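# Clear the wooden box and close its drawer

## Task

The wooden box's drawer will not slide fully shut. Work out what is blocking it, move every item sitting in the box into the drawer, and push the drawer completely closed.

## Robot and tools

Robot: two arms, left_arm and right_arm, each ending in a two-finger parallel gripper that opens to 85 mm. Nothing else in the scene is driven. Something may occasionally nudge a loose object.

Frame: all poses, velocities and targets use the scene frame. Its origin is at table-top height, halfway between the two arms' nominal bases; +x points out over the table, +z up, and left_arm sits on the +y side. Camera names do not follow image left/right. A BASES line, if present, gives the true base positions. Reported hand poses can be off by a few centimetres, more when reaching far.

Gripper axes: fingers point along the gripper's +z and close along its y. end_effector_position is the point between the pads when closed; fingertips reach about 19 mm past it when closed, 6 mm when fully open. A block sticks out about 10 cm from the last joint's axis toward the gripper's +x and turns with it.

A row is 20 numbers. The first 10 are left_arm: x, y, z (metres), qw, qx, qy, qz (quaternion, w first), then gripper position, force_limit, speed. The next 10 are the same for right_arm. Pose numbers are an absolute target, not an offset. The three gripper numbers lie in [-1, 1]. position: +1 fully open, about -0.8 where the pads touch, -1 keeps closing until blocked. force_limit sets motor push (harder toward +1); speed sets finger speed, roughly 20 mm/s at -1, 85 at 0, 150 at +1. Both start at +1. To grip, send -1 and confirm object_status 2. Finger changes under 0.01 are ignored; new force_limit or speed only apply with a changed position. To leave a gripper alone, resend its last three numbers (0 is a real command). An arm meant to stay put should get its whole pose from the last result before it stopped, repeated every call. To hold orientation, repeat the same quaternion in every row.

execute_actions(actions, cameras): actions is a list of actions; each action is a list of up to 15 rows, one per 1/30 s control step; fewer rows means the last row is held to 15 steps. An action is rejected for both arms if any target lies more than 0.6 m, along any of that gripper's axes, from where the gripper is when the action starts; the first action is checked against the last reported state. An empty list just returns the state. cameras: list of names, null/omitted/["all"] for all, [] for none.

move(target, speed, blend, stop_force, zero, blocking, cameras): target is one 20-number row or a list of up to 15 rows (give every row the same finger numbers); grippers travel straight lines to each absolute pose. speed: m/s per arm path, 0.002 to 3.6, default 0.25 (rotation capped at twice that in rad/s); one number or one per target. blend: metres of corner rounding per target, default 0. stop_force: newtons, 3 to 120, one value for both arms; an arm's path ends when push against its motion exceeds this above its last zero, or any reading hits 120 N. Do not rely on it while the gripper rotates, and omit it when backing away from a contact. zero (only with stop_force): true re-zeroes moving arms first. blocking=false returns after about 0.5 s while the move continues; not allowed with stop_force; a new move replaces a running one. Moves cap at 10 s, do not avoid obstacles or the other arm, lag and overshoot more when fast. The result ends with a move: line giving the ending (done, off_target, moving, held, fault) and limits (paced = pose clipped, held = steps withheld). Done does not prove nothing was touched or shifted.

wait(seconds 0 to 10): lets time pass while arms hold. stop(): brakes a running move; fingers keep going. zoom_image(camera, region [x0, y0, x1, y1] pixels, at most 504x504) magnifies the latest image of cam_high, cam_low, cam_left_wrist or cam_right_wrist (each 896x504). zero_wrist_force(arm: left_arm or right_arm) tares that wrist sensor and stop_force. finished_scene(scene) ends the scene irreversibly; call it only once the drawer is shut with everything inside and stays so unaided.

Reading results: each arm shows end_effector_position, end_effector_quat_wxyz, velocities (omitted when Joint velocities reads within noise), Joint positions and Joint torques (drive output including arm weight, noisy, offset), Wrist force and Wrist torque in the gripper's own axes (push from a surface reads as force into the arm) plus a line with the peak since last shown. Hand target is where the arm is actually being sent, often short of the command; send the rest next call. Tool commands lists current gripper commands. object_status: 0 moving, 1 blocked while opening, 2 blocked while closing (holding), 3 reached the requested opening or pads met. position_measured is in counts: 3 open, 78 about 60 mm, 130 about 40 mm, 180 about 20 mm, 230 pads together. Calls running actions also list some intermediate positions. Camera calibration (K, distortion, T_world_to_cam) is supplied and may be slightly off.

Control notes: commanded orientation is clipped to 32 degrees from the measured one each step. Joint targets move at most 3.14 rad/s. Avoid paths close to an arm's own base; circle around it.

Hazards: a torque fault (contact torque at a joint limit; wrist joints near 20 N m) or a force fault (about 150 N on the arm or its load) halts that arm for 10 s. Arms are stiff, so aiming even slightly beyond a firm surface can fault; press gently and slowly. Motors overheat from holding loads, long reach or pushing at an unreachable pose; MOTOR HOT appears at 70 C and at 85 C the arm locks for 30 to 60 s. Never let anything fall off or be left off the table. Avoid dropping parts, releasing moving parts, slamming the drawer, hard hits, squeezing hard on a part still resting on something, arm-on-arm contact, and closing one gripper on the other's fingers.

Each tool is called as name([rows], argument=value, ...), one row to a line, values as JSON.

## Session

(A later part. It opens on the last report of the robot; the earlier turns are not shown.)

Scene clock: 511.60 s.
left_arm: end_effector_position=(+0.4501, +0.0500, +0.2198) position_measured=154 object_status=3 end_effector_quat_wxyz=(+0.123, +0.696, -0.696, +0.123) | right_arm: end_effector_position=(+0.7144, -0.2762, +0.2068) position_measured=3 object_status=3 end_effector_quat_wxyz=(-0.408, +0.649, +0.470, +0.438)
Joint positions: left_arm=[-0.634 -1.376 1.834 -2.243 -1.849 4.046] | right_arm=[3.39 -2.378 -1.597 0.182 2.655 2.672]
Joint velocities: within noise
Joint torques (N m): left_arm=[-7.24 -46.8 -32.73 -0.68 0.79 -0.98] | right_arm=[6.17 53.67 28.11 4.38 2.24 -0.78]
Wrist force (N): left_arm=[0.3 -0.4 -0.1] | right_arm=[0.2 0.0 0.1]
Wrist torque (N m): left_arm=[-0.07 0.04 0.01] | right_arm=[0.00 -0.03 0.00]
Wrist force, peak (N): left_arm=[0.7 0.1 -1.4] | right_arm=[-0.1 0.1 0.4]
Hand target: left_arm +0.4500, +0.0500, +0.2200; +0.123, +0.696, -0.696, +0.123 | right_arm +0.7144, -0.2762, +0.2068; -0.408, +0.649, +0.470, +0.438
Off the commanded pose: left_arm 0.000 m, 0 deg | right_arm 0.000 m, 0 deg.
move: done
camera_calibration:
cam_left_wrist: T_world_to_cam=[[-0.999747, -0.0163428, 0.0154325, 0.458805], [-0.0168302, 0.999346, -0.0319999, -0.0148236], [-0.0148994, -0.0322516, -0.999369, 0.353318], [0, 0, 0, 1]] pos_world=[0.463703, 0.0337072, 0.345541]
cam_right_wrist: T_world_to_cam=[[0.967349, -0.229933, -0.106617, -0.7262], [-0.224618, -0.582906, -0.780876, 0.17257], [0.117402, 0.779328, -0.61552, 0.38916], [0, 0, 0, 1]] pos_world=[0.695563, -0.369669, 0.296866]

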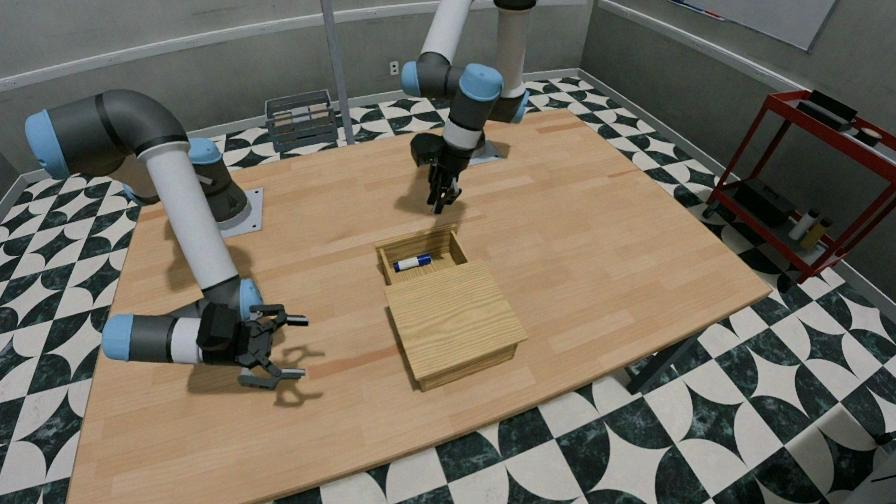

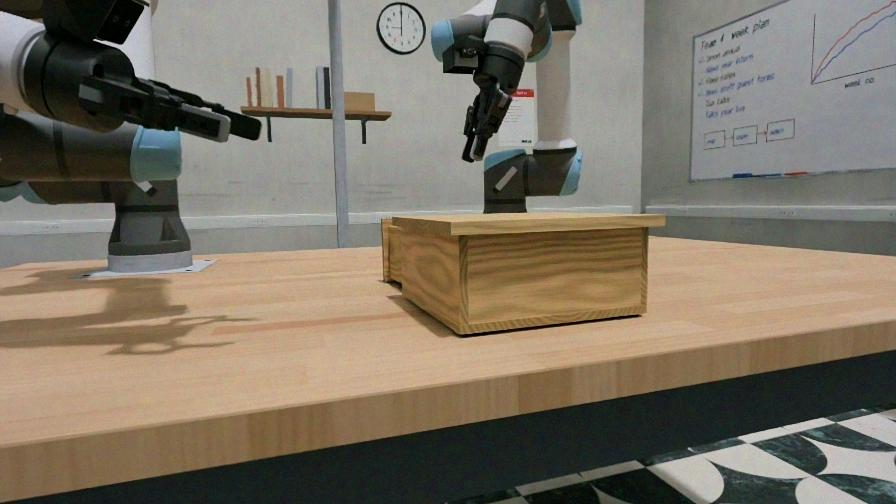

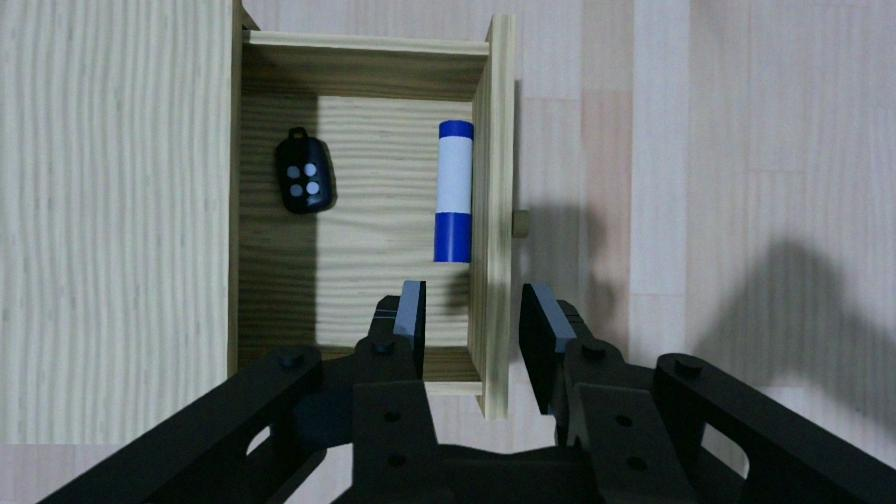

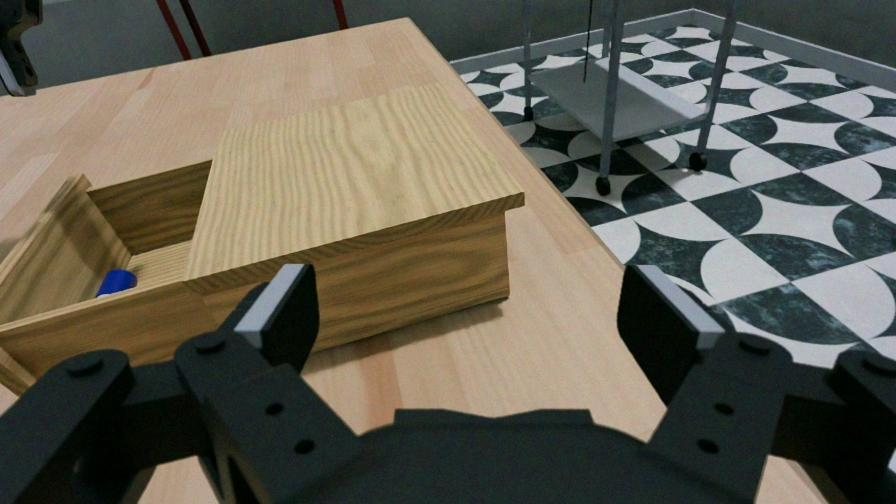

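move([
  [0.32,0.03,0.20,0,0.8435,0,0.537,-1,-0.9,-1,0.7144,-0.2762,0.2068,-0.408,0.649,0.470,0.438,1,1,1],
  [0.355,0.003,0.06,0,0.8435,0,0.537,-1,-0.9,-1,0.7144,-0.2762,0.2068,-0.408,0.649,0.470,0.438,1,1,1],
], speed=0.3, cameras=["cam_left_wrist"])

Scene clock: 535.33 s.
left_arm: end_effector_position=(+0.3550, +0.0030, +0.0600) position_measured=230 object_status=3 end_effector_quat_wxyz=(+0.000, +0.844, +0.000, +0.537) | right_arm: end_effector_position=(+0.7144, -0.2762, +0.2068) position_measured=3 object_status=3 end_effector_quat_wxyz=(-0.408, +0.649, +0.470, +0.438)
Joint positions: left_arm=[-1.44 -0.918 2.465 -3.383 -0.454 1.866] | right_arm=[3.39 -2.378 -1.597 0.182 2.655 2.672]
Joint velocities: within noise
Joint torques (N m): left_arm=[8.05 -8.89 -10.4 -6.23 0.14 1.49] | right_arm=[6.18 52.41 29.35 4.36 2.43 -0.68]
Wrist force (N): left_arm=[0.1 -1.4 -0.6] | right_arm=[-0.1 0.0 0.2]
Wrist torque (N m): left_arm=[-0.33 -0.08 0.08] | right_arm=[0.00 0.02 0.00]
Wrist force, peak (N): left_arm=[0.4 -3.3 -0.2] | right_arm=[0.5 0.1 0.2]
Hand target: left_arm +0.3550, +0.0030, +0.0600; +0.000, +0.844, +0.000, +0.537 | right_arm +0.7144, -0.2762, +0.2068; -0.408, +0.649, +0.470, +0.438
Off the commanded pose: left_arm 0.000 m, 0 deg | right_arm 0.000 m, 0 deg.
move: done
camera_calibration:
cam_left_wrist: T_world_to_cam=[[0.000941723, -0.999747, 0.0224758, 0.0127317], [-0.68452, -0.0170292, -0.728796, 0.307282], [0.728994, -0.0146988, -0.684362, -0.0923884], [0, 0, 0, 1]] pos_world=[0.277679, 0.0166032, 0.160433]
Images, in order (width x height): cam_left_wrist 896x504.

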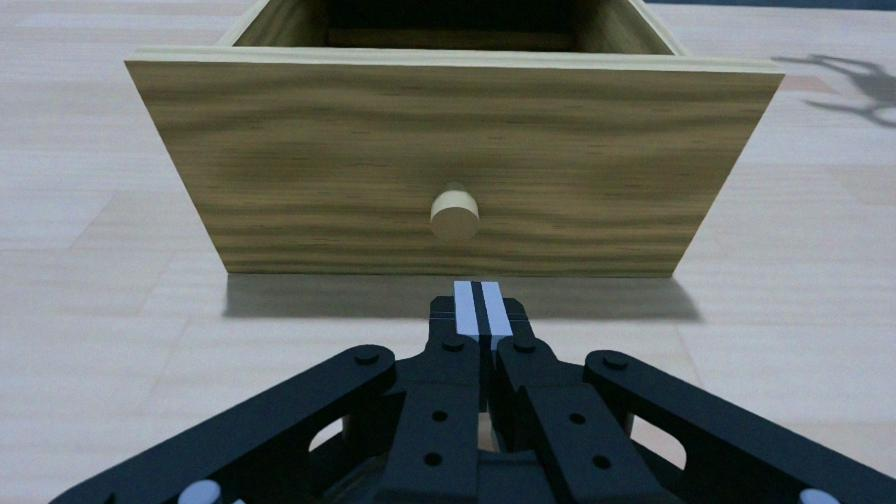

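move([
  [0.362,0.010,0.057,0,0.8435,0,0.537,-1,-0.9,-1,0.7144,-0.2762,0.2068,-0.408,0.649,0.470,0.438,1,1,1],
], speed=0.1, cameras=[])

move([
  [0.50,0.012,0.057,0,0.8435,0,0.537,-1,-0.9,-1,0.7144,-0.2762,0.2068,-0.408,0.649,0.470,0.438,1,1,1],
], speed=0.035, stop_force=15)

Scene clock: 543.57 s.
left_arm: end_effector_position=(+0.3620, +0.0100, +0.0570) position_measured=230 object_status=3 end_effector_quat_wxyz=(+0.000, +0.844, +0.000, +0.537) | right_arm: end_effector_position=(+0.7144, -0.2762, +0.2068) position_measured=3 object_status=3 end_effector_quat_wxyz=(-0.408, +0.649, +0.470, +0.438)
Joint positions: left_arm=[-1.418 -0.892 2.465 -3.454 -0.46 1.913] | right_arm=[3.39 -2.378 -1.597 0.182 2.655 2.672]
Joint velocities: within noise
Joint torques (N m): left_arm=[8.27 -9.7 4.17 -5.65 -0.19 1.41] | right_arm=[6.38 52.38 29.55 4.22 2.65 -0.6]
Wrist force (N): left_arm=[0.3 -1.6 -0.5] | right_arm=[-0.1 -0.1 0.1]
Wrist torque (N m): left_arm=[-0.35 -0.05 0.07] | right_arm=[-0.01 0.01 0.00]
Wrist force, peak (N): left_arm=[0.4 -1.7 -0.6] | right_arm=[0.3 0.4 0.0]
Hand target: left_arm +0.3620, +0.0100, +0.0570; +0.000, +0.844, +0.000, +0.537 | right_arm +0.7144, -0.2762, +0.2068; -0.408, +0.649, +0.470, +0.438
Off the commanded pose: left_arm 0.000 m, 0 deg | right_arm 0.000 m, 0 deg.
move: done
No camera images: "cameras" was empty.

Scene clock: 548.63 s.
left_arm: end_effector_position=(+0.5000, +0.0120, +0.0570) position_measured=230 object_status=3 end_effector_quat_wxyz=(+0.000, +0.844, +0.000, +0.537) | right_arm: end_effector_position=(+0.7144, -0.2762, +0.2068) position_measured=3 object_status=3 end_effector_quat_wxyz=(-0.408, +0.649, +0.470, +0.438)
Joint positions: left_arm=[-1.09 -0.739 2.153 -3.763 -0.636 2.457] | right_arm=[3.39 -2.378 -1.597 0.182 2.655 2.672]
Joint velocities: within noise
Joint torques (N m): left_arm=[11.65 -15.43 -13.56 -4.87 -0.53 1.11] | right_arm=[5.43 51.29 30.68 4.32 2.75 -0.49]
Wrist force (N): left_arm=[-0.2 -1.9 -10.3] | right_arm=[0.2 0.1 0.1]
Wrist torque (N m): left_arm=[-0.38 0.10 0.08] | right_arm=[0.02 -0.04 0.00]
Wrist force, peak (N): left_arm=[0.8 -1.8 -14.6] | right_arm=[0.0 0.4 0.2]
Hand target: left_arm +0.5000, +0.0120, +0.0570; +0.000, +0.844, +0.000, +0.537 | right_arm +0.7144, -0.2762, +0.2068; -0.408, +0.649, +0.470, +0.438
Off the commanded pose: left_arm 0.000 m, 0 deg | right_arm 0.000 m, 0 deg.
move: done
camera_calibration:
cam_left_wrist: T_world_to_cam=[[0.00058672, -0.999746, 0.0225367, 0.0219005], [-0.684523, -0.0168306, -0.728797, 0.404503], [0.728991, -0.0149993, -0.684359, -0.200004], [0, 0, 0, 1]] pos_world=[0.42268, 0.0257031, 0.157432]
cam_right_wrist: T_world_to_cam=[[0.967349, -0.229933, -0.106617, -0.7262], [-0.224618, -0.582906, -0.780876, 0.17257], [0.117402, 0.779328, -0.61552, 0.38916], [0, 0, 0, 1]] pos_world=[0.695563, -0.369669, 0.296866]

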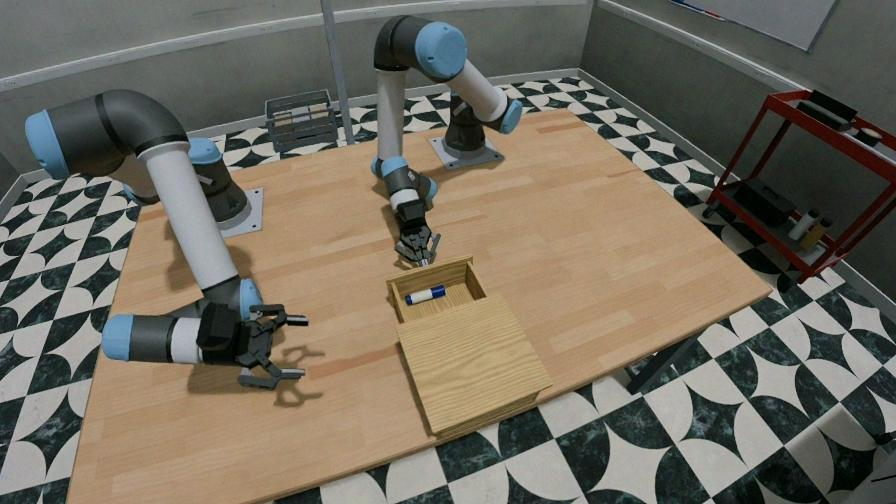

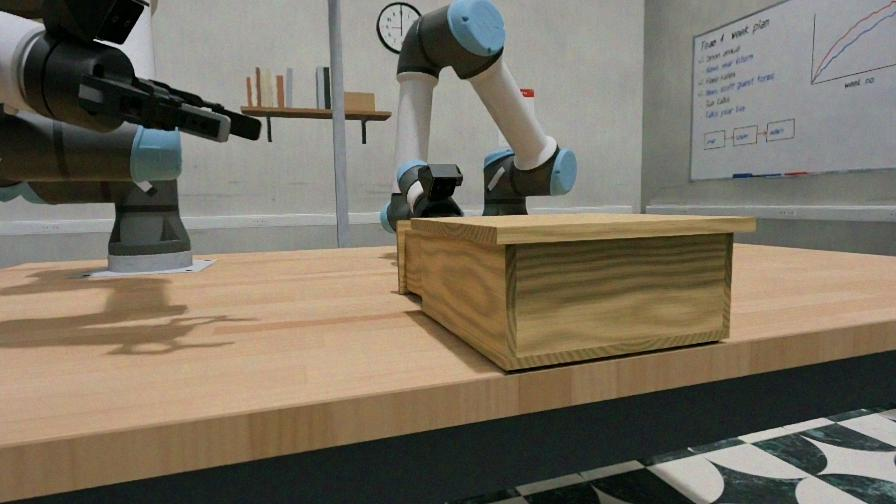

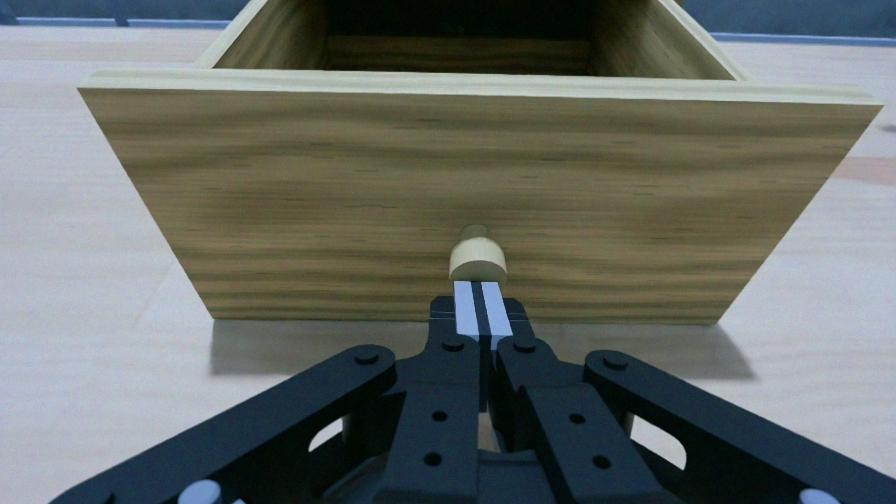

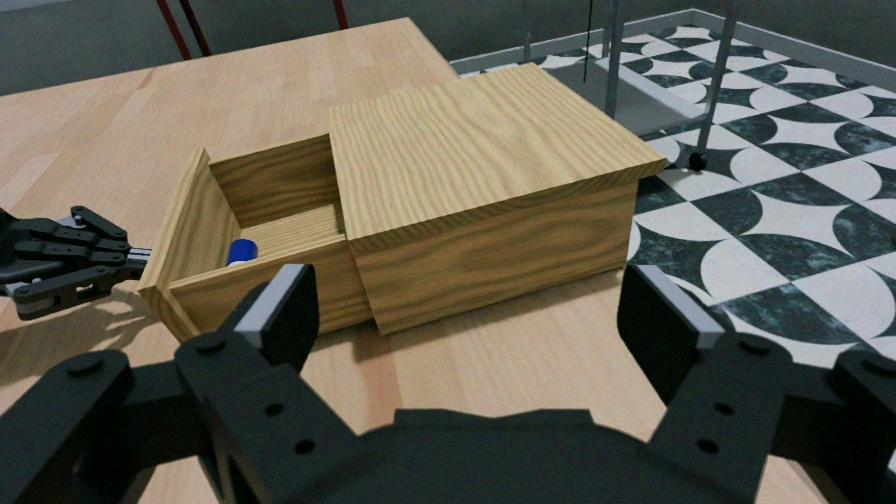

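move([
  [0.485,0.012,0.057,0,0.8435,0,0.537,-1,-0.9,-1,0.7144,-0.20,0.24,-0.408,0.649,0.470,0.438,-1,-0.5,-0.5],
  [0.485,0.012,0.057,0,0.8435,0,0.537,-1,-0.9,-1,0.76,-0.01,0.19,-0.082,0.917,0.254,0.295,-1,-0.5,-0.5],
], speed=0.25)

Scene clock: 618.50 s.
left_arm: end_effector_position=(+0.4850, +0.0120, +0.0570) position_measured=230 object_status=3 end_effector_quat_wxyz=(+0.000, +0.844, +0.000, +0.537) | right_arm: end_effector_position=(+0.7600, -0.0100, +0.1900) position_measured=231 object_status=3 end_effector_quat_wxyz=(-0.082, +0.917, +0.254, +0.295)
Joint positions: left_arm=[-1.12 -0.751 2.19 -3.757 -0.615 2.419] | right_arm=[3.978 -2.335 -1.232 -0.537 1.426 3.348]
Joint velocities: within noise
Joint torques (N m): left_arm=[-6.87 -54.11 1.29 -0.71 3.19 -1.04] | right_arm=[8.17 31.12 40.36 0.91 -3.17 1.71]
Wrist force (N): left_arm=[0.0 -1.8 -0.4] | right_arm=[-0.9 1.0 0.2]
Wrist torque (N m): left_arm=[-0.36 -0.06 0.07] | right_arm=[0.16 -0.04 -0.01]
Wrist force, peak (N): left_arm=[0.2 -1.8 -10.8] | right_arm=[-1.1 2.8 -4.1]
Hand target: left_arm +0.4850, +0.0120, +0.0570; +0.000, +0.844, +0.000, +0.537 | right_arm +0.7600, -0.0100, +0.1900; -0.082, +0.917, +0.254, +0.295
Off the commanded pose: left_arm 0.000 m, 0 deg | right_arm 0.000 m, 0 deg.
move: done
camera_calibration:
cam_left_wrist: T_world_to_cam=[[0.00058672, -0.999746, 0.0225367, 0.0219093], [-0.684523, -0.0168306, -0.728797, 0.394235], [0.728991, -0.0149993, -0.684359, -0.189069], [0, 0, 0, 1]] pos_world=[0.40768, 0.0257031, 0.157432]
cam_right_wrist: T_world_to_cam=[[0.517826, -0.855416, 0.0109174, -0.397798], [-0.828474, -0.504617, -0.242883, 0.682288], [0.213275, 0.116726, -0.969994, 0.153886], [0, 0, 0, 1]] pos_world=[0.738428, -0.013951, 0.319327]

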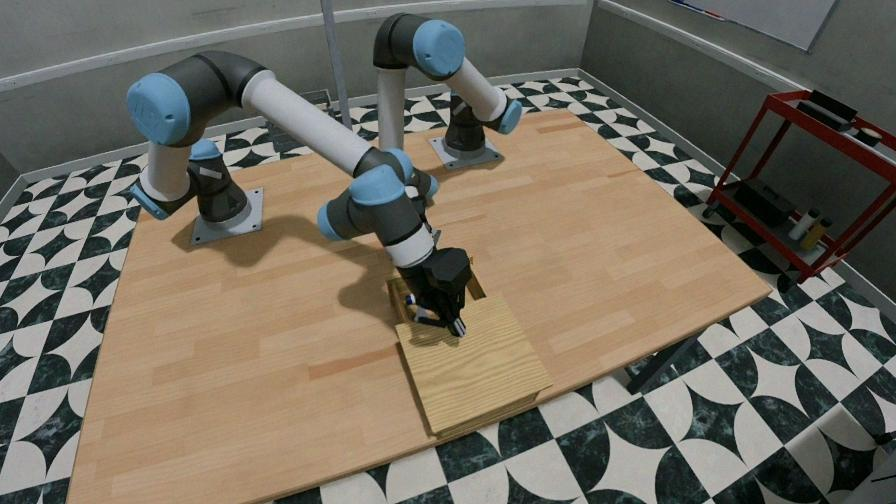

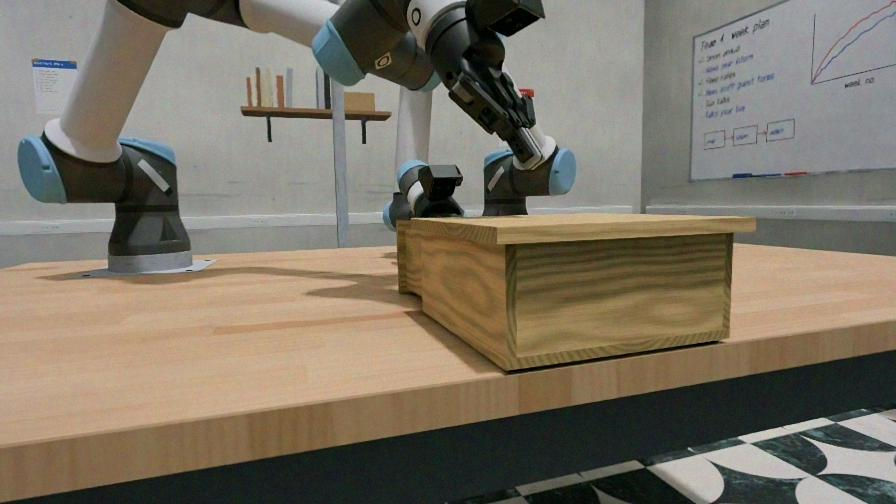

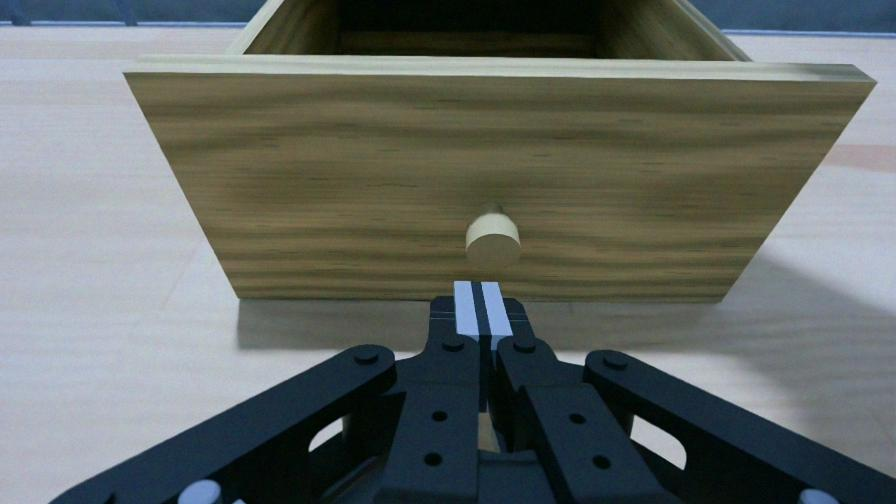

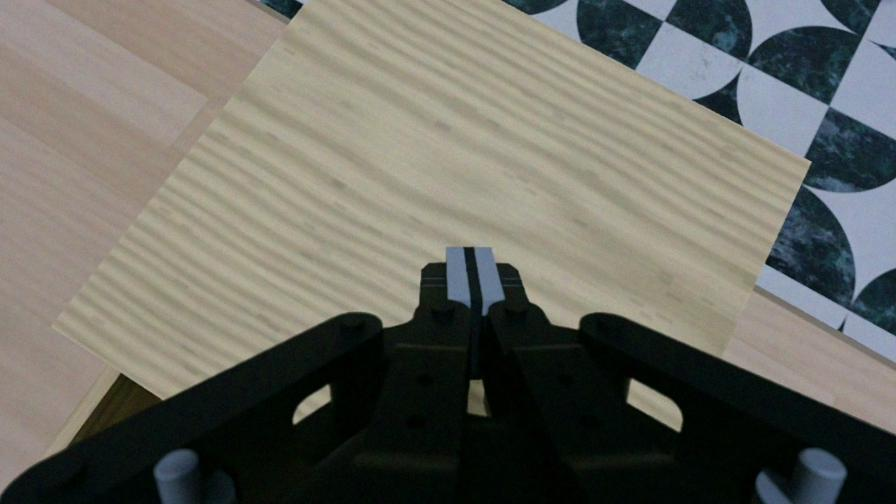

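move(target=[0.485,0.012,0.057,0,0.8435,0,0.537,-1,-0.9,-1,0.76,-0.01,0.10,-0.082,0.917,0.254,0.295,-1,-0.5,-0.5], speed=0.02, stop_force=20, cameras=["cam_right_wrist"])

Scene clock: 633.10 s.
left_arm: end_effector_position=(+0.4850, +0.0120, +0.0570) position_measured=230 object_status=3 end_effector_quat_wxyz=(+0.000, +0.844, +0.000, +0.537) | right_arm: end_effector_position=(+0.7600, -0.0100, +0.1400) position_measured=231 object_status=3 end_effector_quat_wxyz=(-0.082, +0.917, +0.254, +0.295)
Joint positions: left_arm=[-1.12 -0.751 2.19 -3.757 -0.615 2.419] | right_arm=[3.978 -2.392 -1.27 -0.443 1.425 3.348]
Joint velocities: within noise
Joint torques (N m): left_arm=[-6.38 -55.21 -2.22 -1.59 2.74 -0.96] | right_arm=[7.49 52.74 26 -1.59 -0.91 1.88]
Wrist force (N): left_arm=[-0.1 -1.7 -0.2] | right_arm=[1.1 2.0 -30.6]
Wrist torque (N m): left_arm=[-0.35 -0.04 0.06] | right_arm=[0.12 -0.23 -0.02]
Wrist force, peak (N): left_arm=[-0.1 -2.1 -0.4] | right_arm=[0.1 2.5 -39.5]
Hand target: left_arm +0.4850, +0.0120, +0.0570; +0.000, +0.844, +0.000, +0.537 | right_arm +0.7600, -0.0100, +0.1400; -0.082, +0.917, +0.254, +0.295
Off the commanded pose: left_arm 0.000 m, 0 deg | right_arm 0.040 m, 0 deg.
move: contact (right_arm)
camera_calibration:
cam_right_wrist: T_world_to_cam=[[0.517654, -0.855522, 0.0107995, -0.397146], [-0.828528, -0.504391, -0.243169, 0.670346], [0.213483, 0.11693, -0.969924, 0.105194], [0, 0, 0, 1]] pos_world=[0.738528, -0.0139505, 0.269326]
Images, in order (width x height): cam_right_wrist 896x504.

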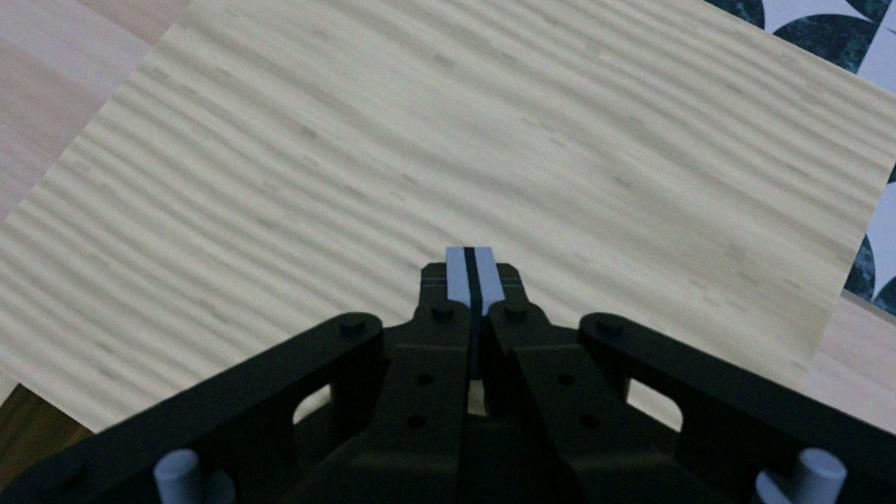

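move(target=[0.370,0.012,0.057,0,0.8435,0,0.537,-1,-0.9,-1,0.66,-0.012,0.14,-0.082,0.917,0.254,0.295,-1,-0.5,-0.5], speed=0.03)

Scene clock: 644.03 s.
left_arm: end_effector_position=(+0.3701, +0.0120, +0.0570) position_measured=230 object_status=3 end_effector_quat_wxyz=(+0.000, +0.844, +0.000, +0.537) | right_arm: end_effector_position=(+0.6600, -0.0120, +0.1400) position_measured=231 object_status=3 end_effector_quat_wxyz=(-0.082, +0.917, +0.254, +0.295)
Joint positions: left_arm=[-1.395 -0.876 2.453 -3.501 -0.468 1.962] | right_arm=[4.084 -2.226 -1.577 -0.317 1.366 3.437]
Joint velocities: within noise
Joint torques (N m): left_arm=[-6.45 -48.69 3.66 -0.89 3.69 -1.09] | right_arm=[9.93 70.1 10.06 6.19 -3.26 1.86]
Wrist force (N): left_arm=[0.4 -1.3 -0.5] | right_arm=[-1.2 0.3 0.4]
Wrist torque (N m): left_arm=[-0.28 -0.10 0.08] | right_arm=[0.08 0.02 0.03]
Wrist force, peak (N): left_arm=[0.0 -2.1 -0.5] | right_arm=[1.2 1.9 -31.0]
Hand target: left_arm +0.3700, +0.0120, +0.0570; +0.000, +0.844, +0.000, +0.537 | right_arm +0.6600, -0.0120, +0.1400; -0.082, +0.917, +0.254, +0.295
Off the commanded pose: left_arm 0.000 m, 0 deg | right_arm 0.000 m, 0 deg.
move: done
camera_calibration:
cam_left_wrist: T_world_to_cam=[[0.000512397, -0.999744, 0.0226073, 0.021987], [-0.684471, -0.0168323, -0.728846, 0.315576], [0.72904, -0.0151006, -0.684305, -0.105329], [0, 0, 0, 1]] pos_world=[0.292781, 0.0257027, 0.157432]
cam_right_wrist: T_world_to_cam=[[0.517708, -0.855488, 0.0109183, -0.347157], [-0.828572, -0.504517, -0.242756, 0.5864], [0.213183, 0.11663, -0.970026, 0.126992], [0, 0, 0, 1]] pos_world=[0.638528, -0.0159507, 0.269328]

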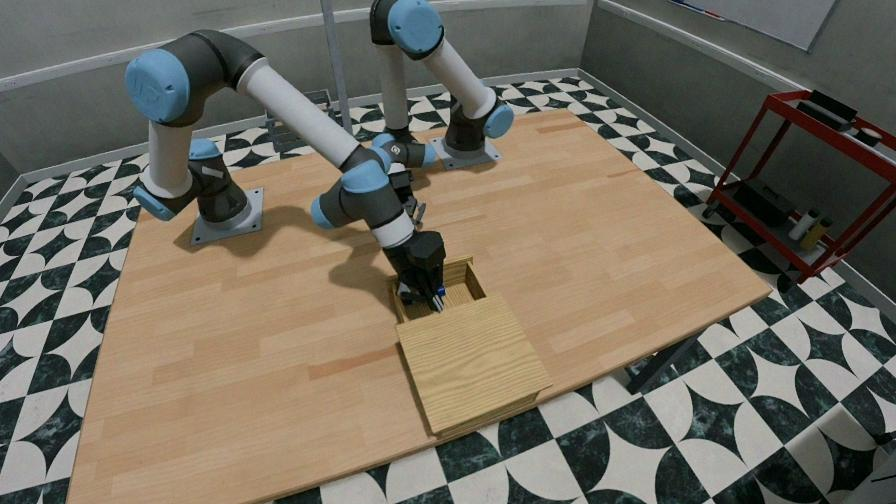

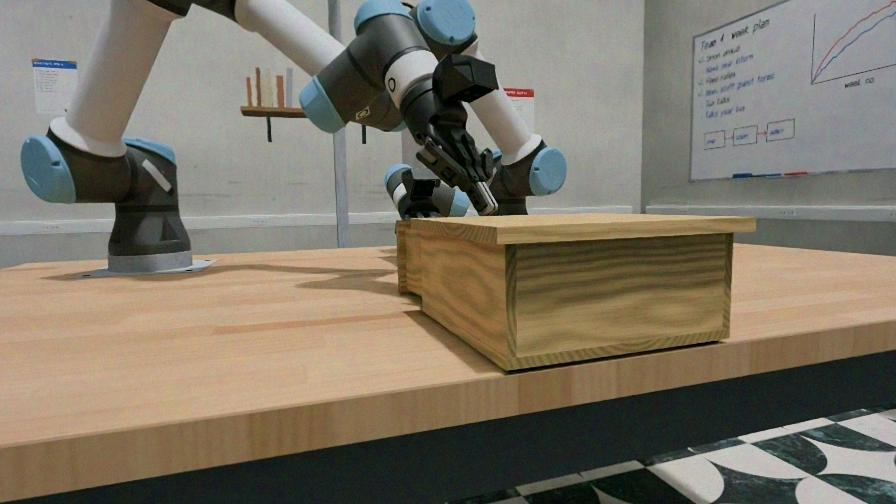

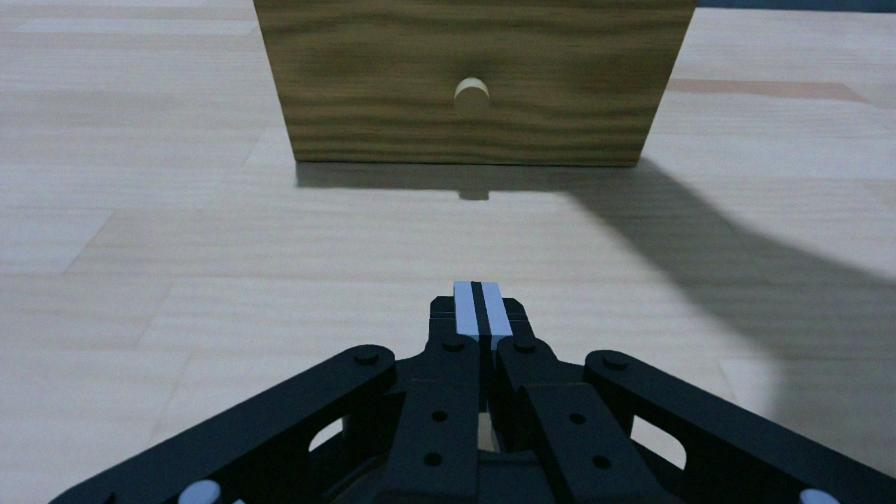

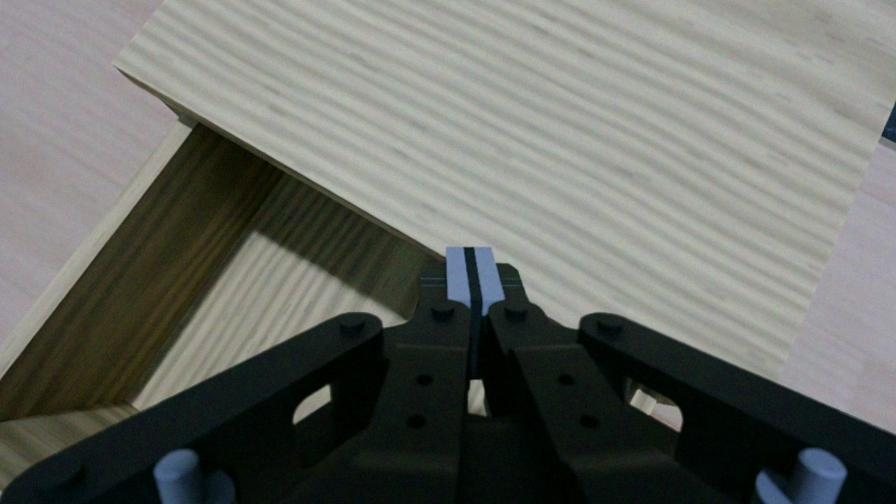

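move([
  [0.32,0.012,0.22,0,0.8435,0,0.537,-1,-0.9,-1,0.66,-0.05,0.17,-0.082,0.917,0.254,0.295,-1,-0.5,-0.5],
  [0.30,0.012,0.20,0,0.8,0,0.6,-1,-0.9,-1,0.55,-0.30,0.25,-0.082,0.917,0.254,0.295,-1,-0.5,-0.5],
], speed=0.25)

zoom_image(camera="cam_high", region=[370, 240, 570, 450])

zoom_image(camera="cam_left_wrist", region=[250, 0, 700, 300])

Scene clock: 677.07 s.
left_arm: end_effector_position=(+0.3000, +0.0120, +0.2000) position_measured=230 object_status=3 end_effector_quat_wxyz=(+0.000, +0.800, +0.000, +0.600) | right_arm: end_effector_position=(+0.5500, -0.2999, +0.2500) position_measured=231 object_status=3 end_effector_quat_wxyz=(-0.082, +0.917, +0.254, +0.295)
Joint positions: left_arm=[-1.639 -1.543 2.526 -2.316 -0.292 1.323] | right_arm=[3.839 -1.562 -2.178 -0.352 1.505 3.234]
Joint velocities: within noise
Joint torques (N m): left_arm=[-7.35 -30.94 -23.9 -0.18 4.02 -0.99] | right_arm=[-7.29 36.91 11.04 1.06 2.5 -1.87]
Wrist force (N): left_arm=[-0.4 -2.2 -0.8] | right_arm=[-1.1 1.2 0.4]
Wrist torque (N m): left_arm=[-0.44 -0.01 0.05] | right_arm=[0.25 0.02 0.03]
Wrist force, peak (N): left_arm=[-1.5 -4.3 -0.8] | right_arm=[-1.4 1.8 -0.2]
Hand target: left_arm +0.3000, +0.0120, +0.2000; +0.000, +0.800, +0.000, +0.600 | right_arm +0.5500, -0.3000, +0.2500; -0.082, +0.917, +0.254, +0.295
Off the commanded pose: left_arm 0.000 m, 0 deg | right_arm 0.000 m, 0 deg.
move: done
camera_calibration:
cam_left_wrist: T_world_to_cam=[[-0.00291343, -0.999748, 0.0222806, 0.0198996], [-0.565358, -0.0167313, -0.824676, 0.355274], [0.82484, -0.0149992, -0.565167, -0.00902219], [0, 0, 0, 1]] pos_world=[0.208357, 0.0257034, 0.287443]
cam_right_wrist: T_world_to_cam=[[0.517665, -0.855514, 0.010906, -0.537686], [-0.828599, -0.504473, -0.242756, 0.376737], [0.213183, 0.11663, -0.970026, 0.290722], [0, 0, 0, 1]] pos_world=[0.528528, -0.303851, 0.379328]

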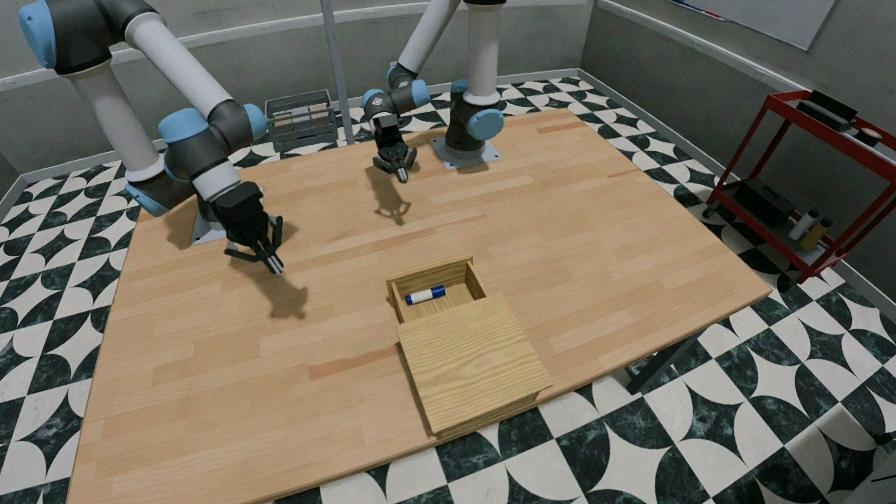

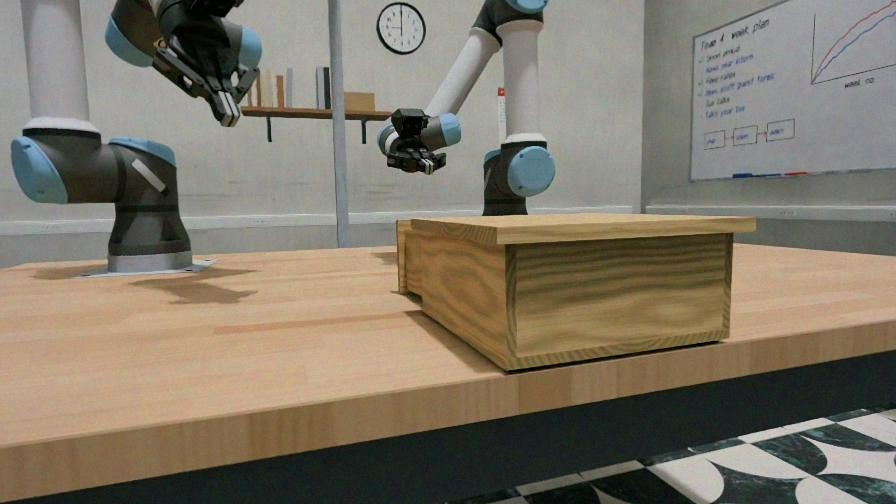

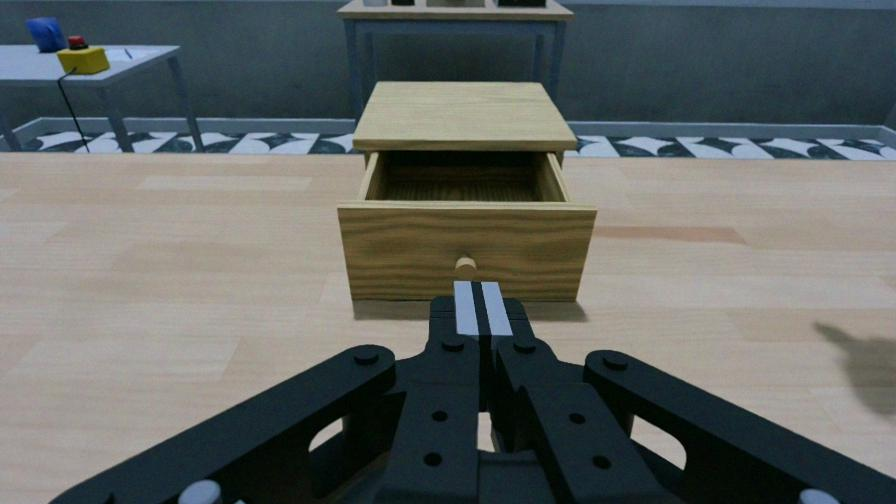

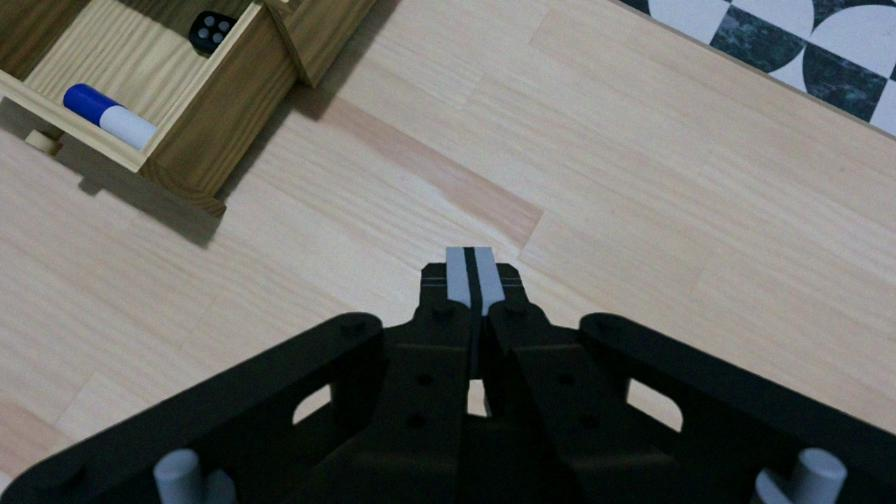

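Scaled by 2.400 from the camera's 896x504 image, which has a finer 1280x720 frame.

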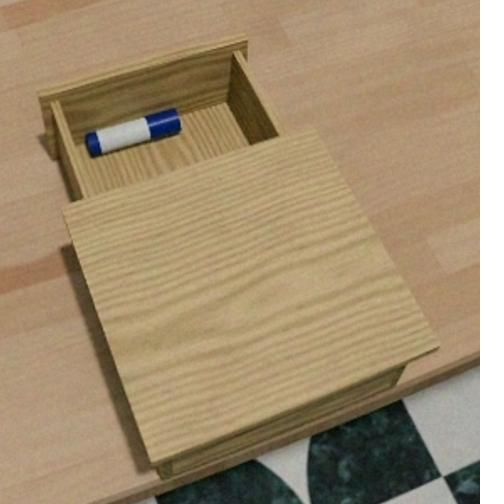

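Scaled by 1.120 from the camera's 896x504 image, which has a finer 1280x720 frame.

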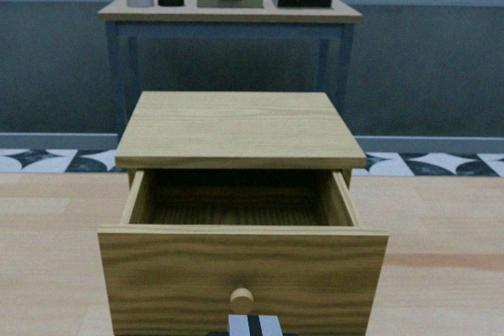

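move([
  [0.41,0.012,0.092,0,0.7071,0,0.7071,-1,-0.9,-1,0.55,-0.30,0.25,-0.082,0.917,0.254,0.295,-1,-0.5,-0.5],
], speed=0.25, cameras=["cam_left_wrist"])

zoom_image(camera="cam_left_wrist", region=[250, 60, 690, 300])

Scene clock: 694.93 s.
left_arm: end_effector_position=(+0.4100, +0.0120, +0.0920) position_measured=230 object_status=3 end_effector_quat_wxyz=(+0.000, +0.707, +0.000, +0.708) | right_arm: end_effector_position=(+0.5500, -0.3000, +0.2500) position_measured=231 object_status=3 end_effector_quat_wxyz=(-0.082, +0.917, +0.254, +0.295)
Joint positions: left_arm=[-1.353 -1.007 2.202 -1.202 0.215 0.007] | right_arm=[3.839 -1.562 -2.178 -0.352 1.505 3.234]
Joint velocities: within noise
Joint torques (N m): left_arm=[7.37 -48.67 -16.26 1.31 1.56 -0.75] | right_arm=[-7.4 37.97 16.19 1.12 2.37 -2.08]
Wrist force (N): left_arm=[0.6 -3.0 -1.1] | right_arm=[-1.3 1.0 0.0]
Wrist torque (N m): left_arm=[-0.65 -0.23 0.06] | right_arm=[0.23 0.04 0.03]
Wrist force, peak (N): left_arm=[-0.2 0.3 -4.6] | right_arm=[-1.3 1.2 0.5]
Hand target: left_arm +0.4100, +0.0120, +0.0920; +0.000, +0.707, +0.000, +0.708 | right_arm +0.5500, -0.3000, +0.2500; -0.082, +0.917, +0.254, +0.295
Off the commanded pose: left_arm 0.000 m, 0 deg | right_arm 0.000 m, 0 deg.
move: done
camera_calibration:
cam_left_wrist: T_world_to_cam=[[-0.00897209, -0.999749, 0.020527, 0.0252826], [-0.310439, -0.0167287, -0.950446, 0.235477], [0.950551, -0.0148999, -0.310211, -0.235688], [0, 0, 0, 1]] pos_world=[0.297361, 0.0257038, 0.150176]
Images, in order (width x height): cam_left_wrist 896x504.

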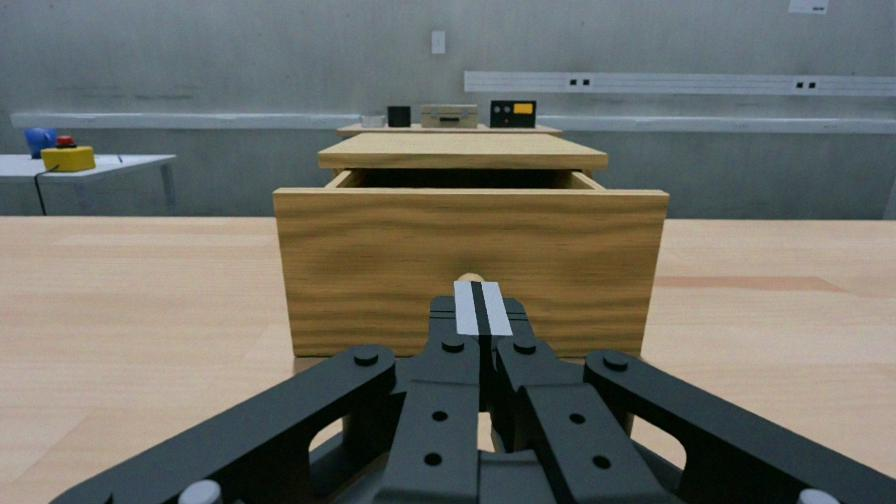

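Scaled by 1.145 from the camera's 896x504 image, which has a finer 1280x720 frame.

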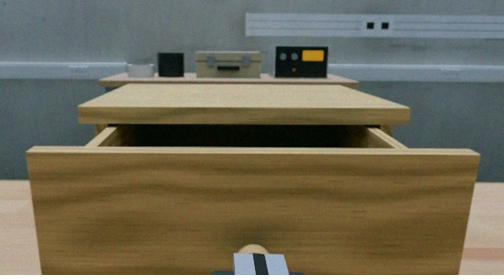

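move([
  [0.32,0.012,0.15,0,0.8,0,0.6,-1,-0.9,-1,0.65,-0.30,0.20,0.6387,-0.7588,0.0982,-0.0828,0,-0.6,-0.8],
  [0.32,0.012,0.15,0,0.8,0,0.6,-1,-0.9,-1,0.76,-0.19,0.120,0.6387,-0.7588,0.0982,-0.0828,0,-0.6,-0.8],
], speed=0.25)

zoom_image(camera="cam_low", region=[300, 160, 760, 390])

Scene clock: 723.47 s.
left_arm: end_effector_position=(+0.3200, +0.0120, +0.1500) position_measured=230 object_status=3 end_effector_quat_wxyz=(+0.000, +0.800, +0.000, +0.600) | right_arm: end_effector_position=(+0.7599, -0.1900, +0.1200) position_measured=128 object_status=3 end_effector_quat_wxyz=(-0.639, +0.759, -0.098, +0.083)
Joint positions: left_arm=[-1.578 -0.998 2.026 0.579 0.284 -1.608] | right_arm=[3.502 -2.715 -1.313 0.578 2.545 4.454]
Joint velocities: within noise
Joint torques (N m): left_arm=[-7.07 -12.78 -16.03 5.13 -0.12 -1.31] | right_arm=[7.42 31.48 28.29 -0.18 -1.12 1.73]
Wrist force (N): left_arm=[0.0 -2.1 -0.8] | right_arm=[-0.8 -1.0 -0.7]
Wrist torque (N m): left_arm=[-0.44 -0.08 0.07] | right_arm=[-0.14 -0.01 0.30]
Wrist force, peak (N): left_arm=[0.4 -3.8 0.6] | right_arm=[0.5 -0.1 -4.0]
Hand target: left_arm +0.3200, +0.0120, +0.1500; +0.000, +0.800, +0.000, +0.600 | right_arm +0.7600, -0.1900, +0.1200; -0.639, +0.759, -0.098, +0.083
Off the commanded pose: left_arm 0.000 m, 0 deg | right_arm 0.000 m, 0 deg.
move: done
camera_calibration:
cam_left_wrist: T_world_to_cam=[[-0.0028604, -0.999746, 0.0223619, 0.0210398], [-0.565291, -0.0168296, -0.82472, 0.325288], [0.824886, -0.015, -0.565099, -0.0537218], [0, 0, 0, 1]] pos_world=[0.228257, 0.0257031, 0.237443]
cam_right_wrist: T_world_to_cam=[[-0.0357872, -0.174427, -0.98402, 0.118494], [-0.991727, -0.115266, 0.0564996, 0.73655], [-0.123279, 0.9779, -0.168859, 0.43032], [0, 0, 0, 1]] pos_world=[0.787746, -0.315242, 0.147649]

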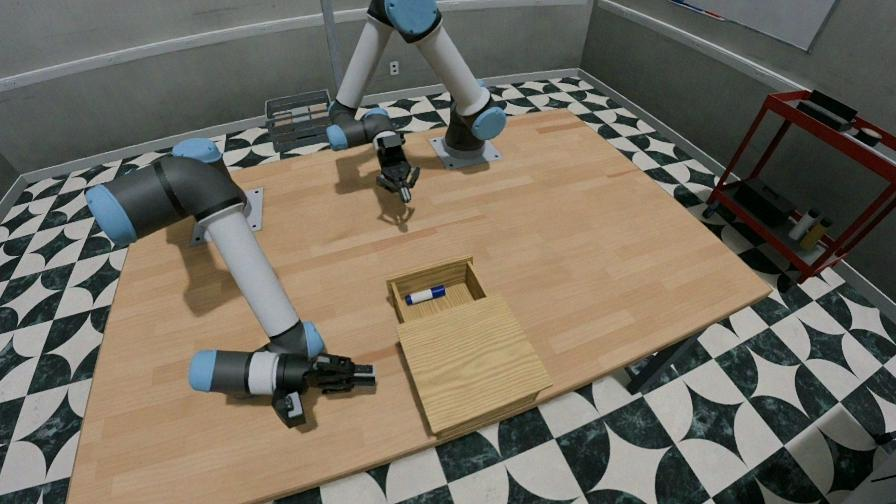

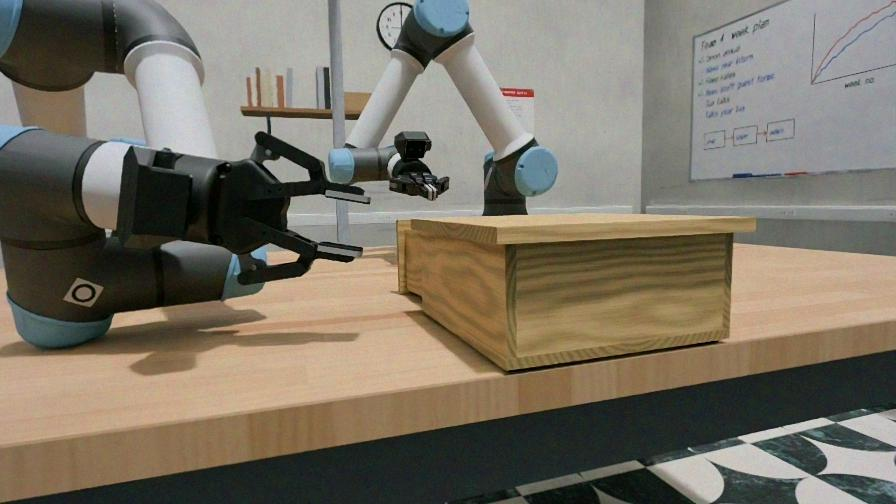

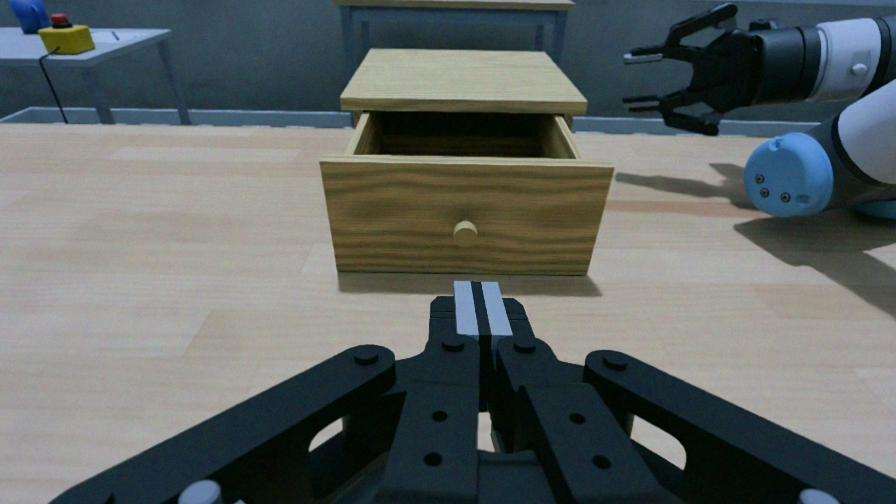

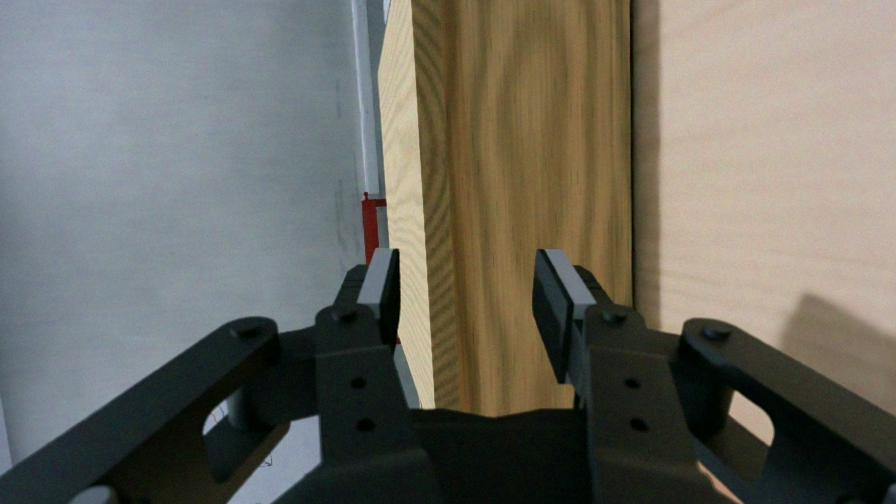

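Scaled by 1.096 from the camera's 896x504 image, which has a finer 1280x720 frame.

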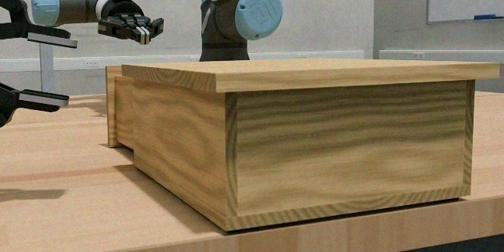

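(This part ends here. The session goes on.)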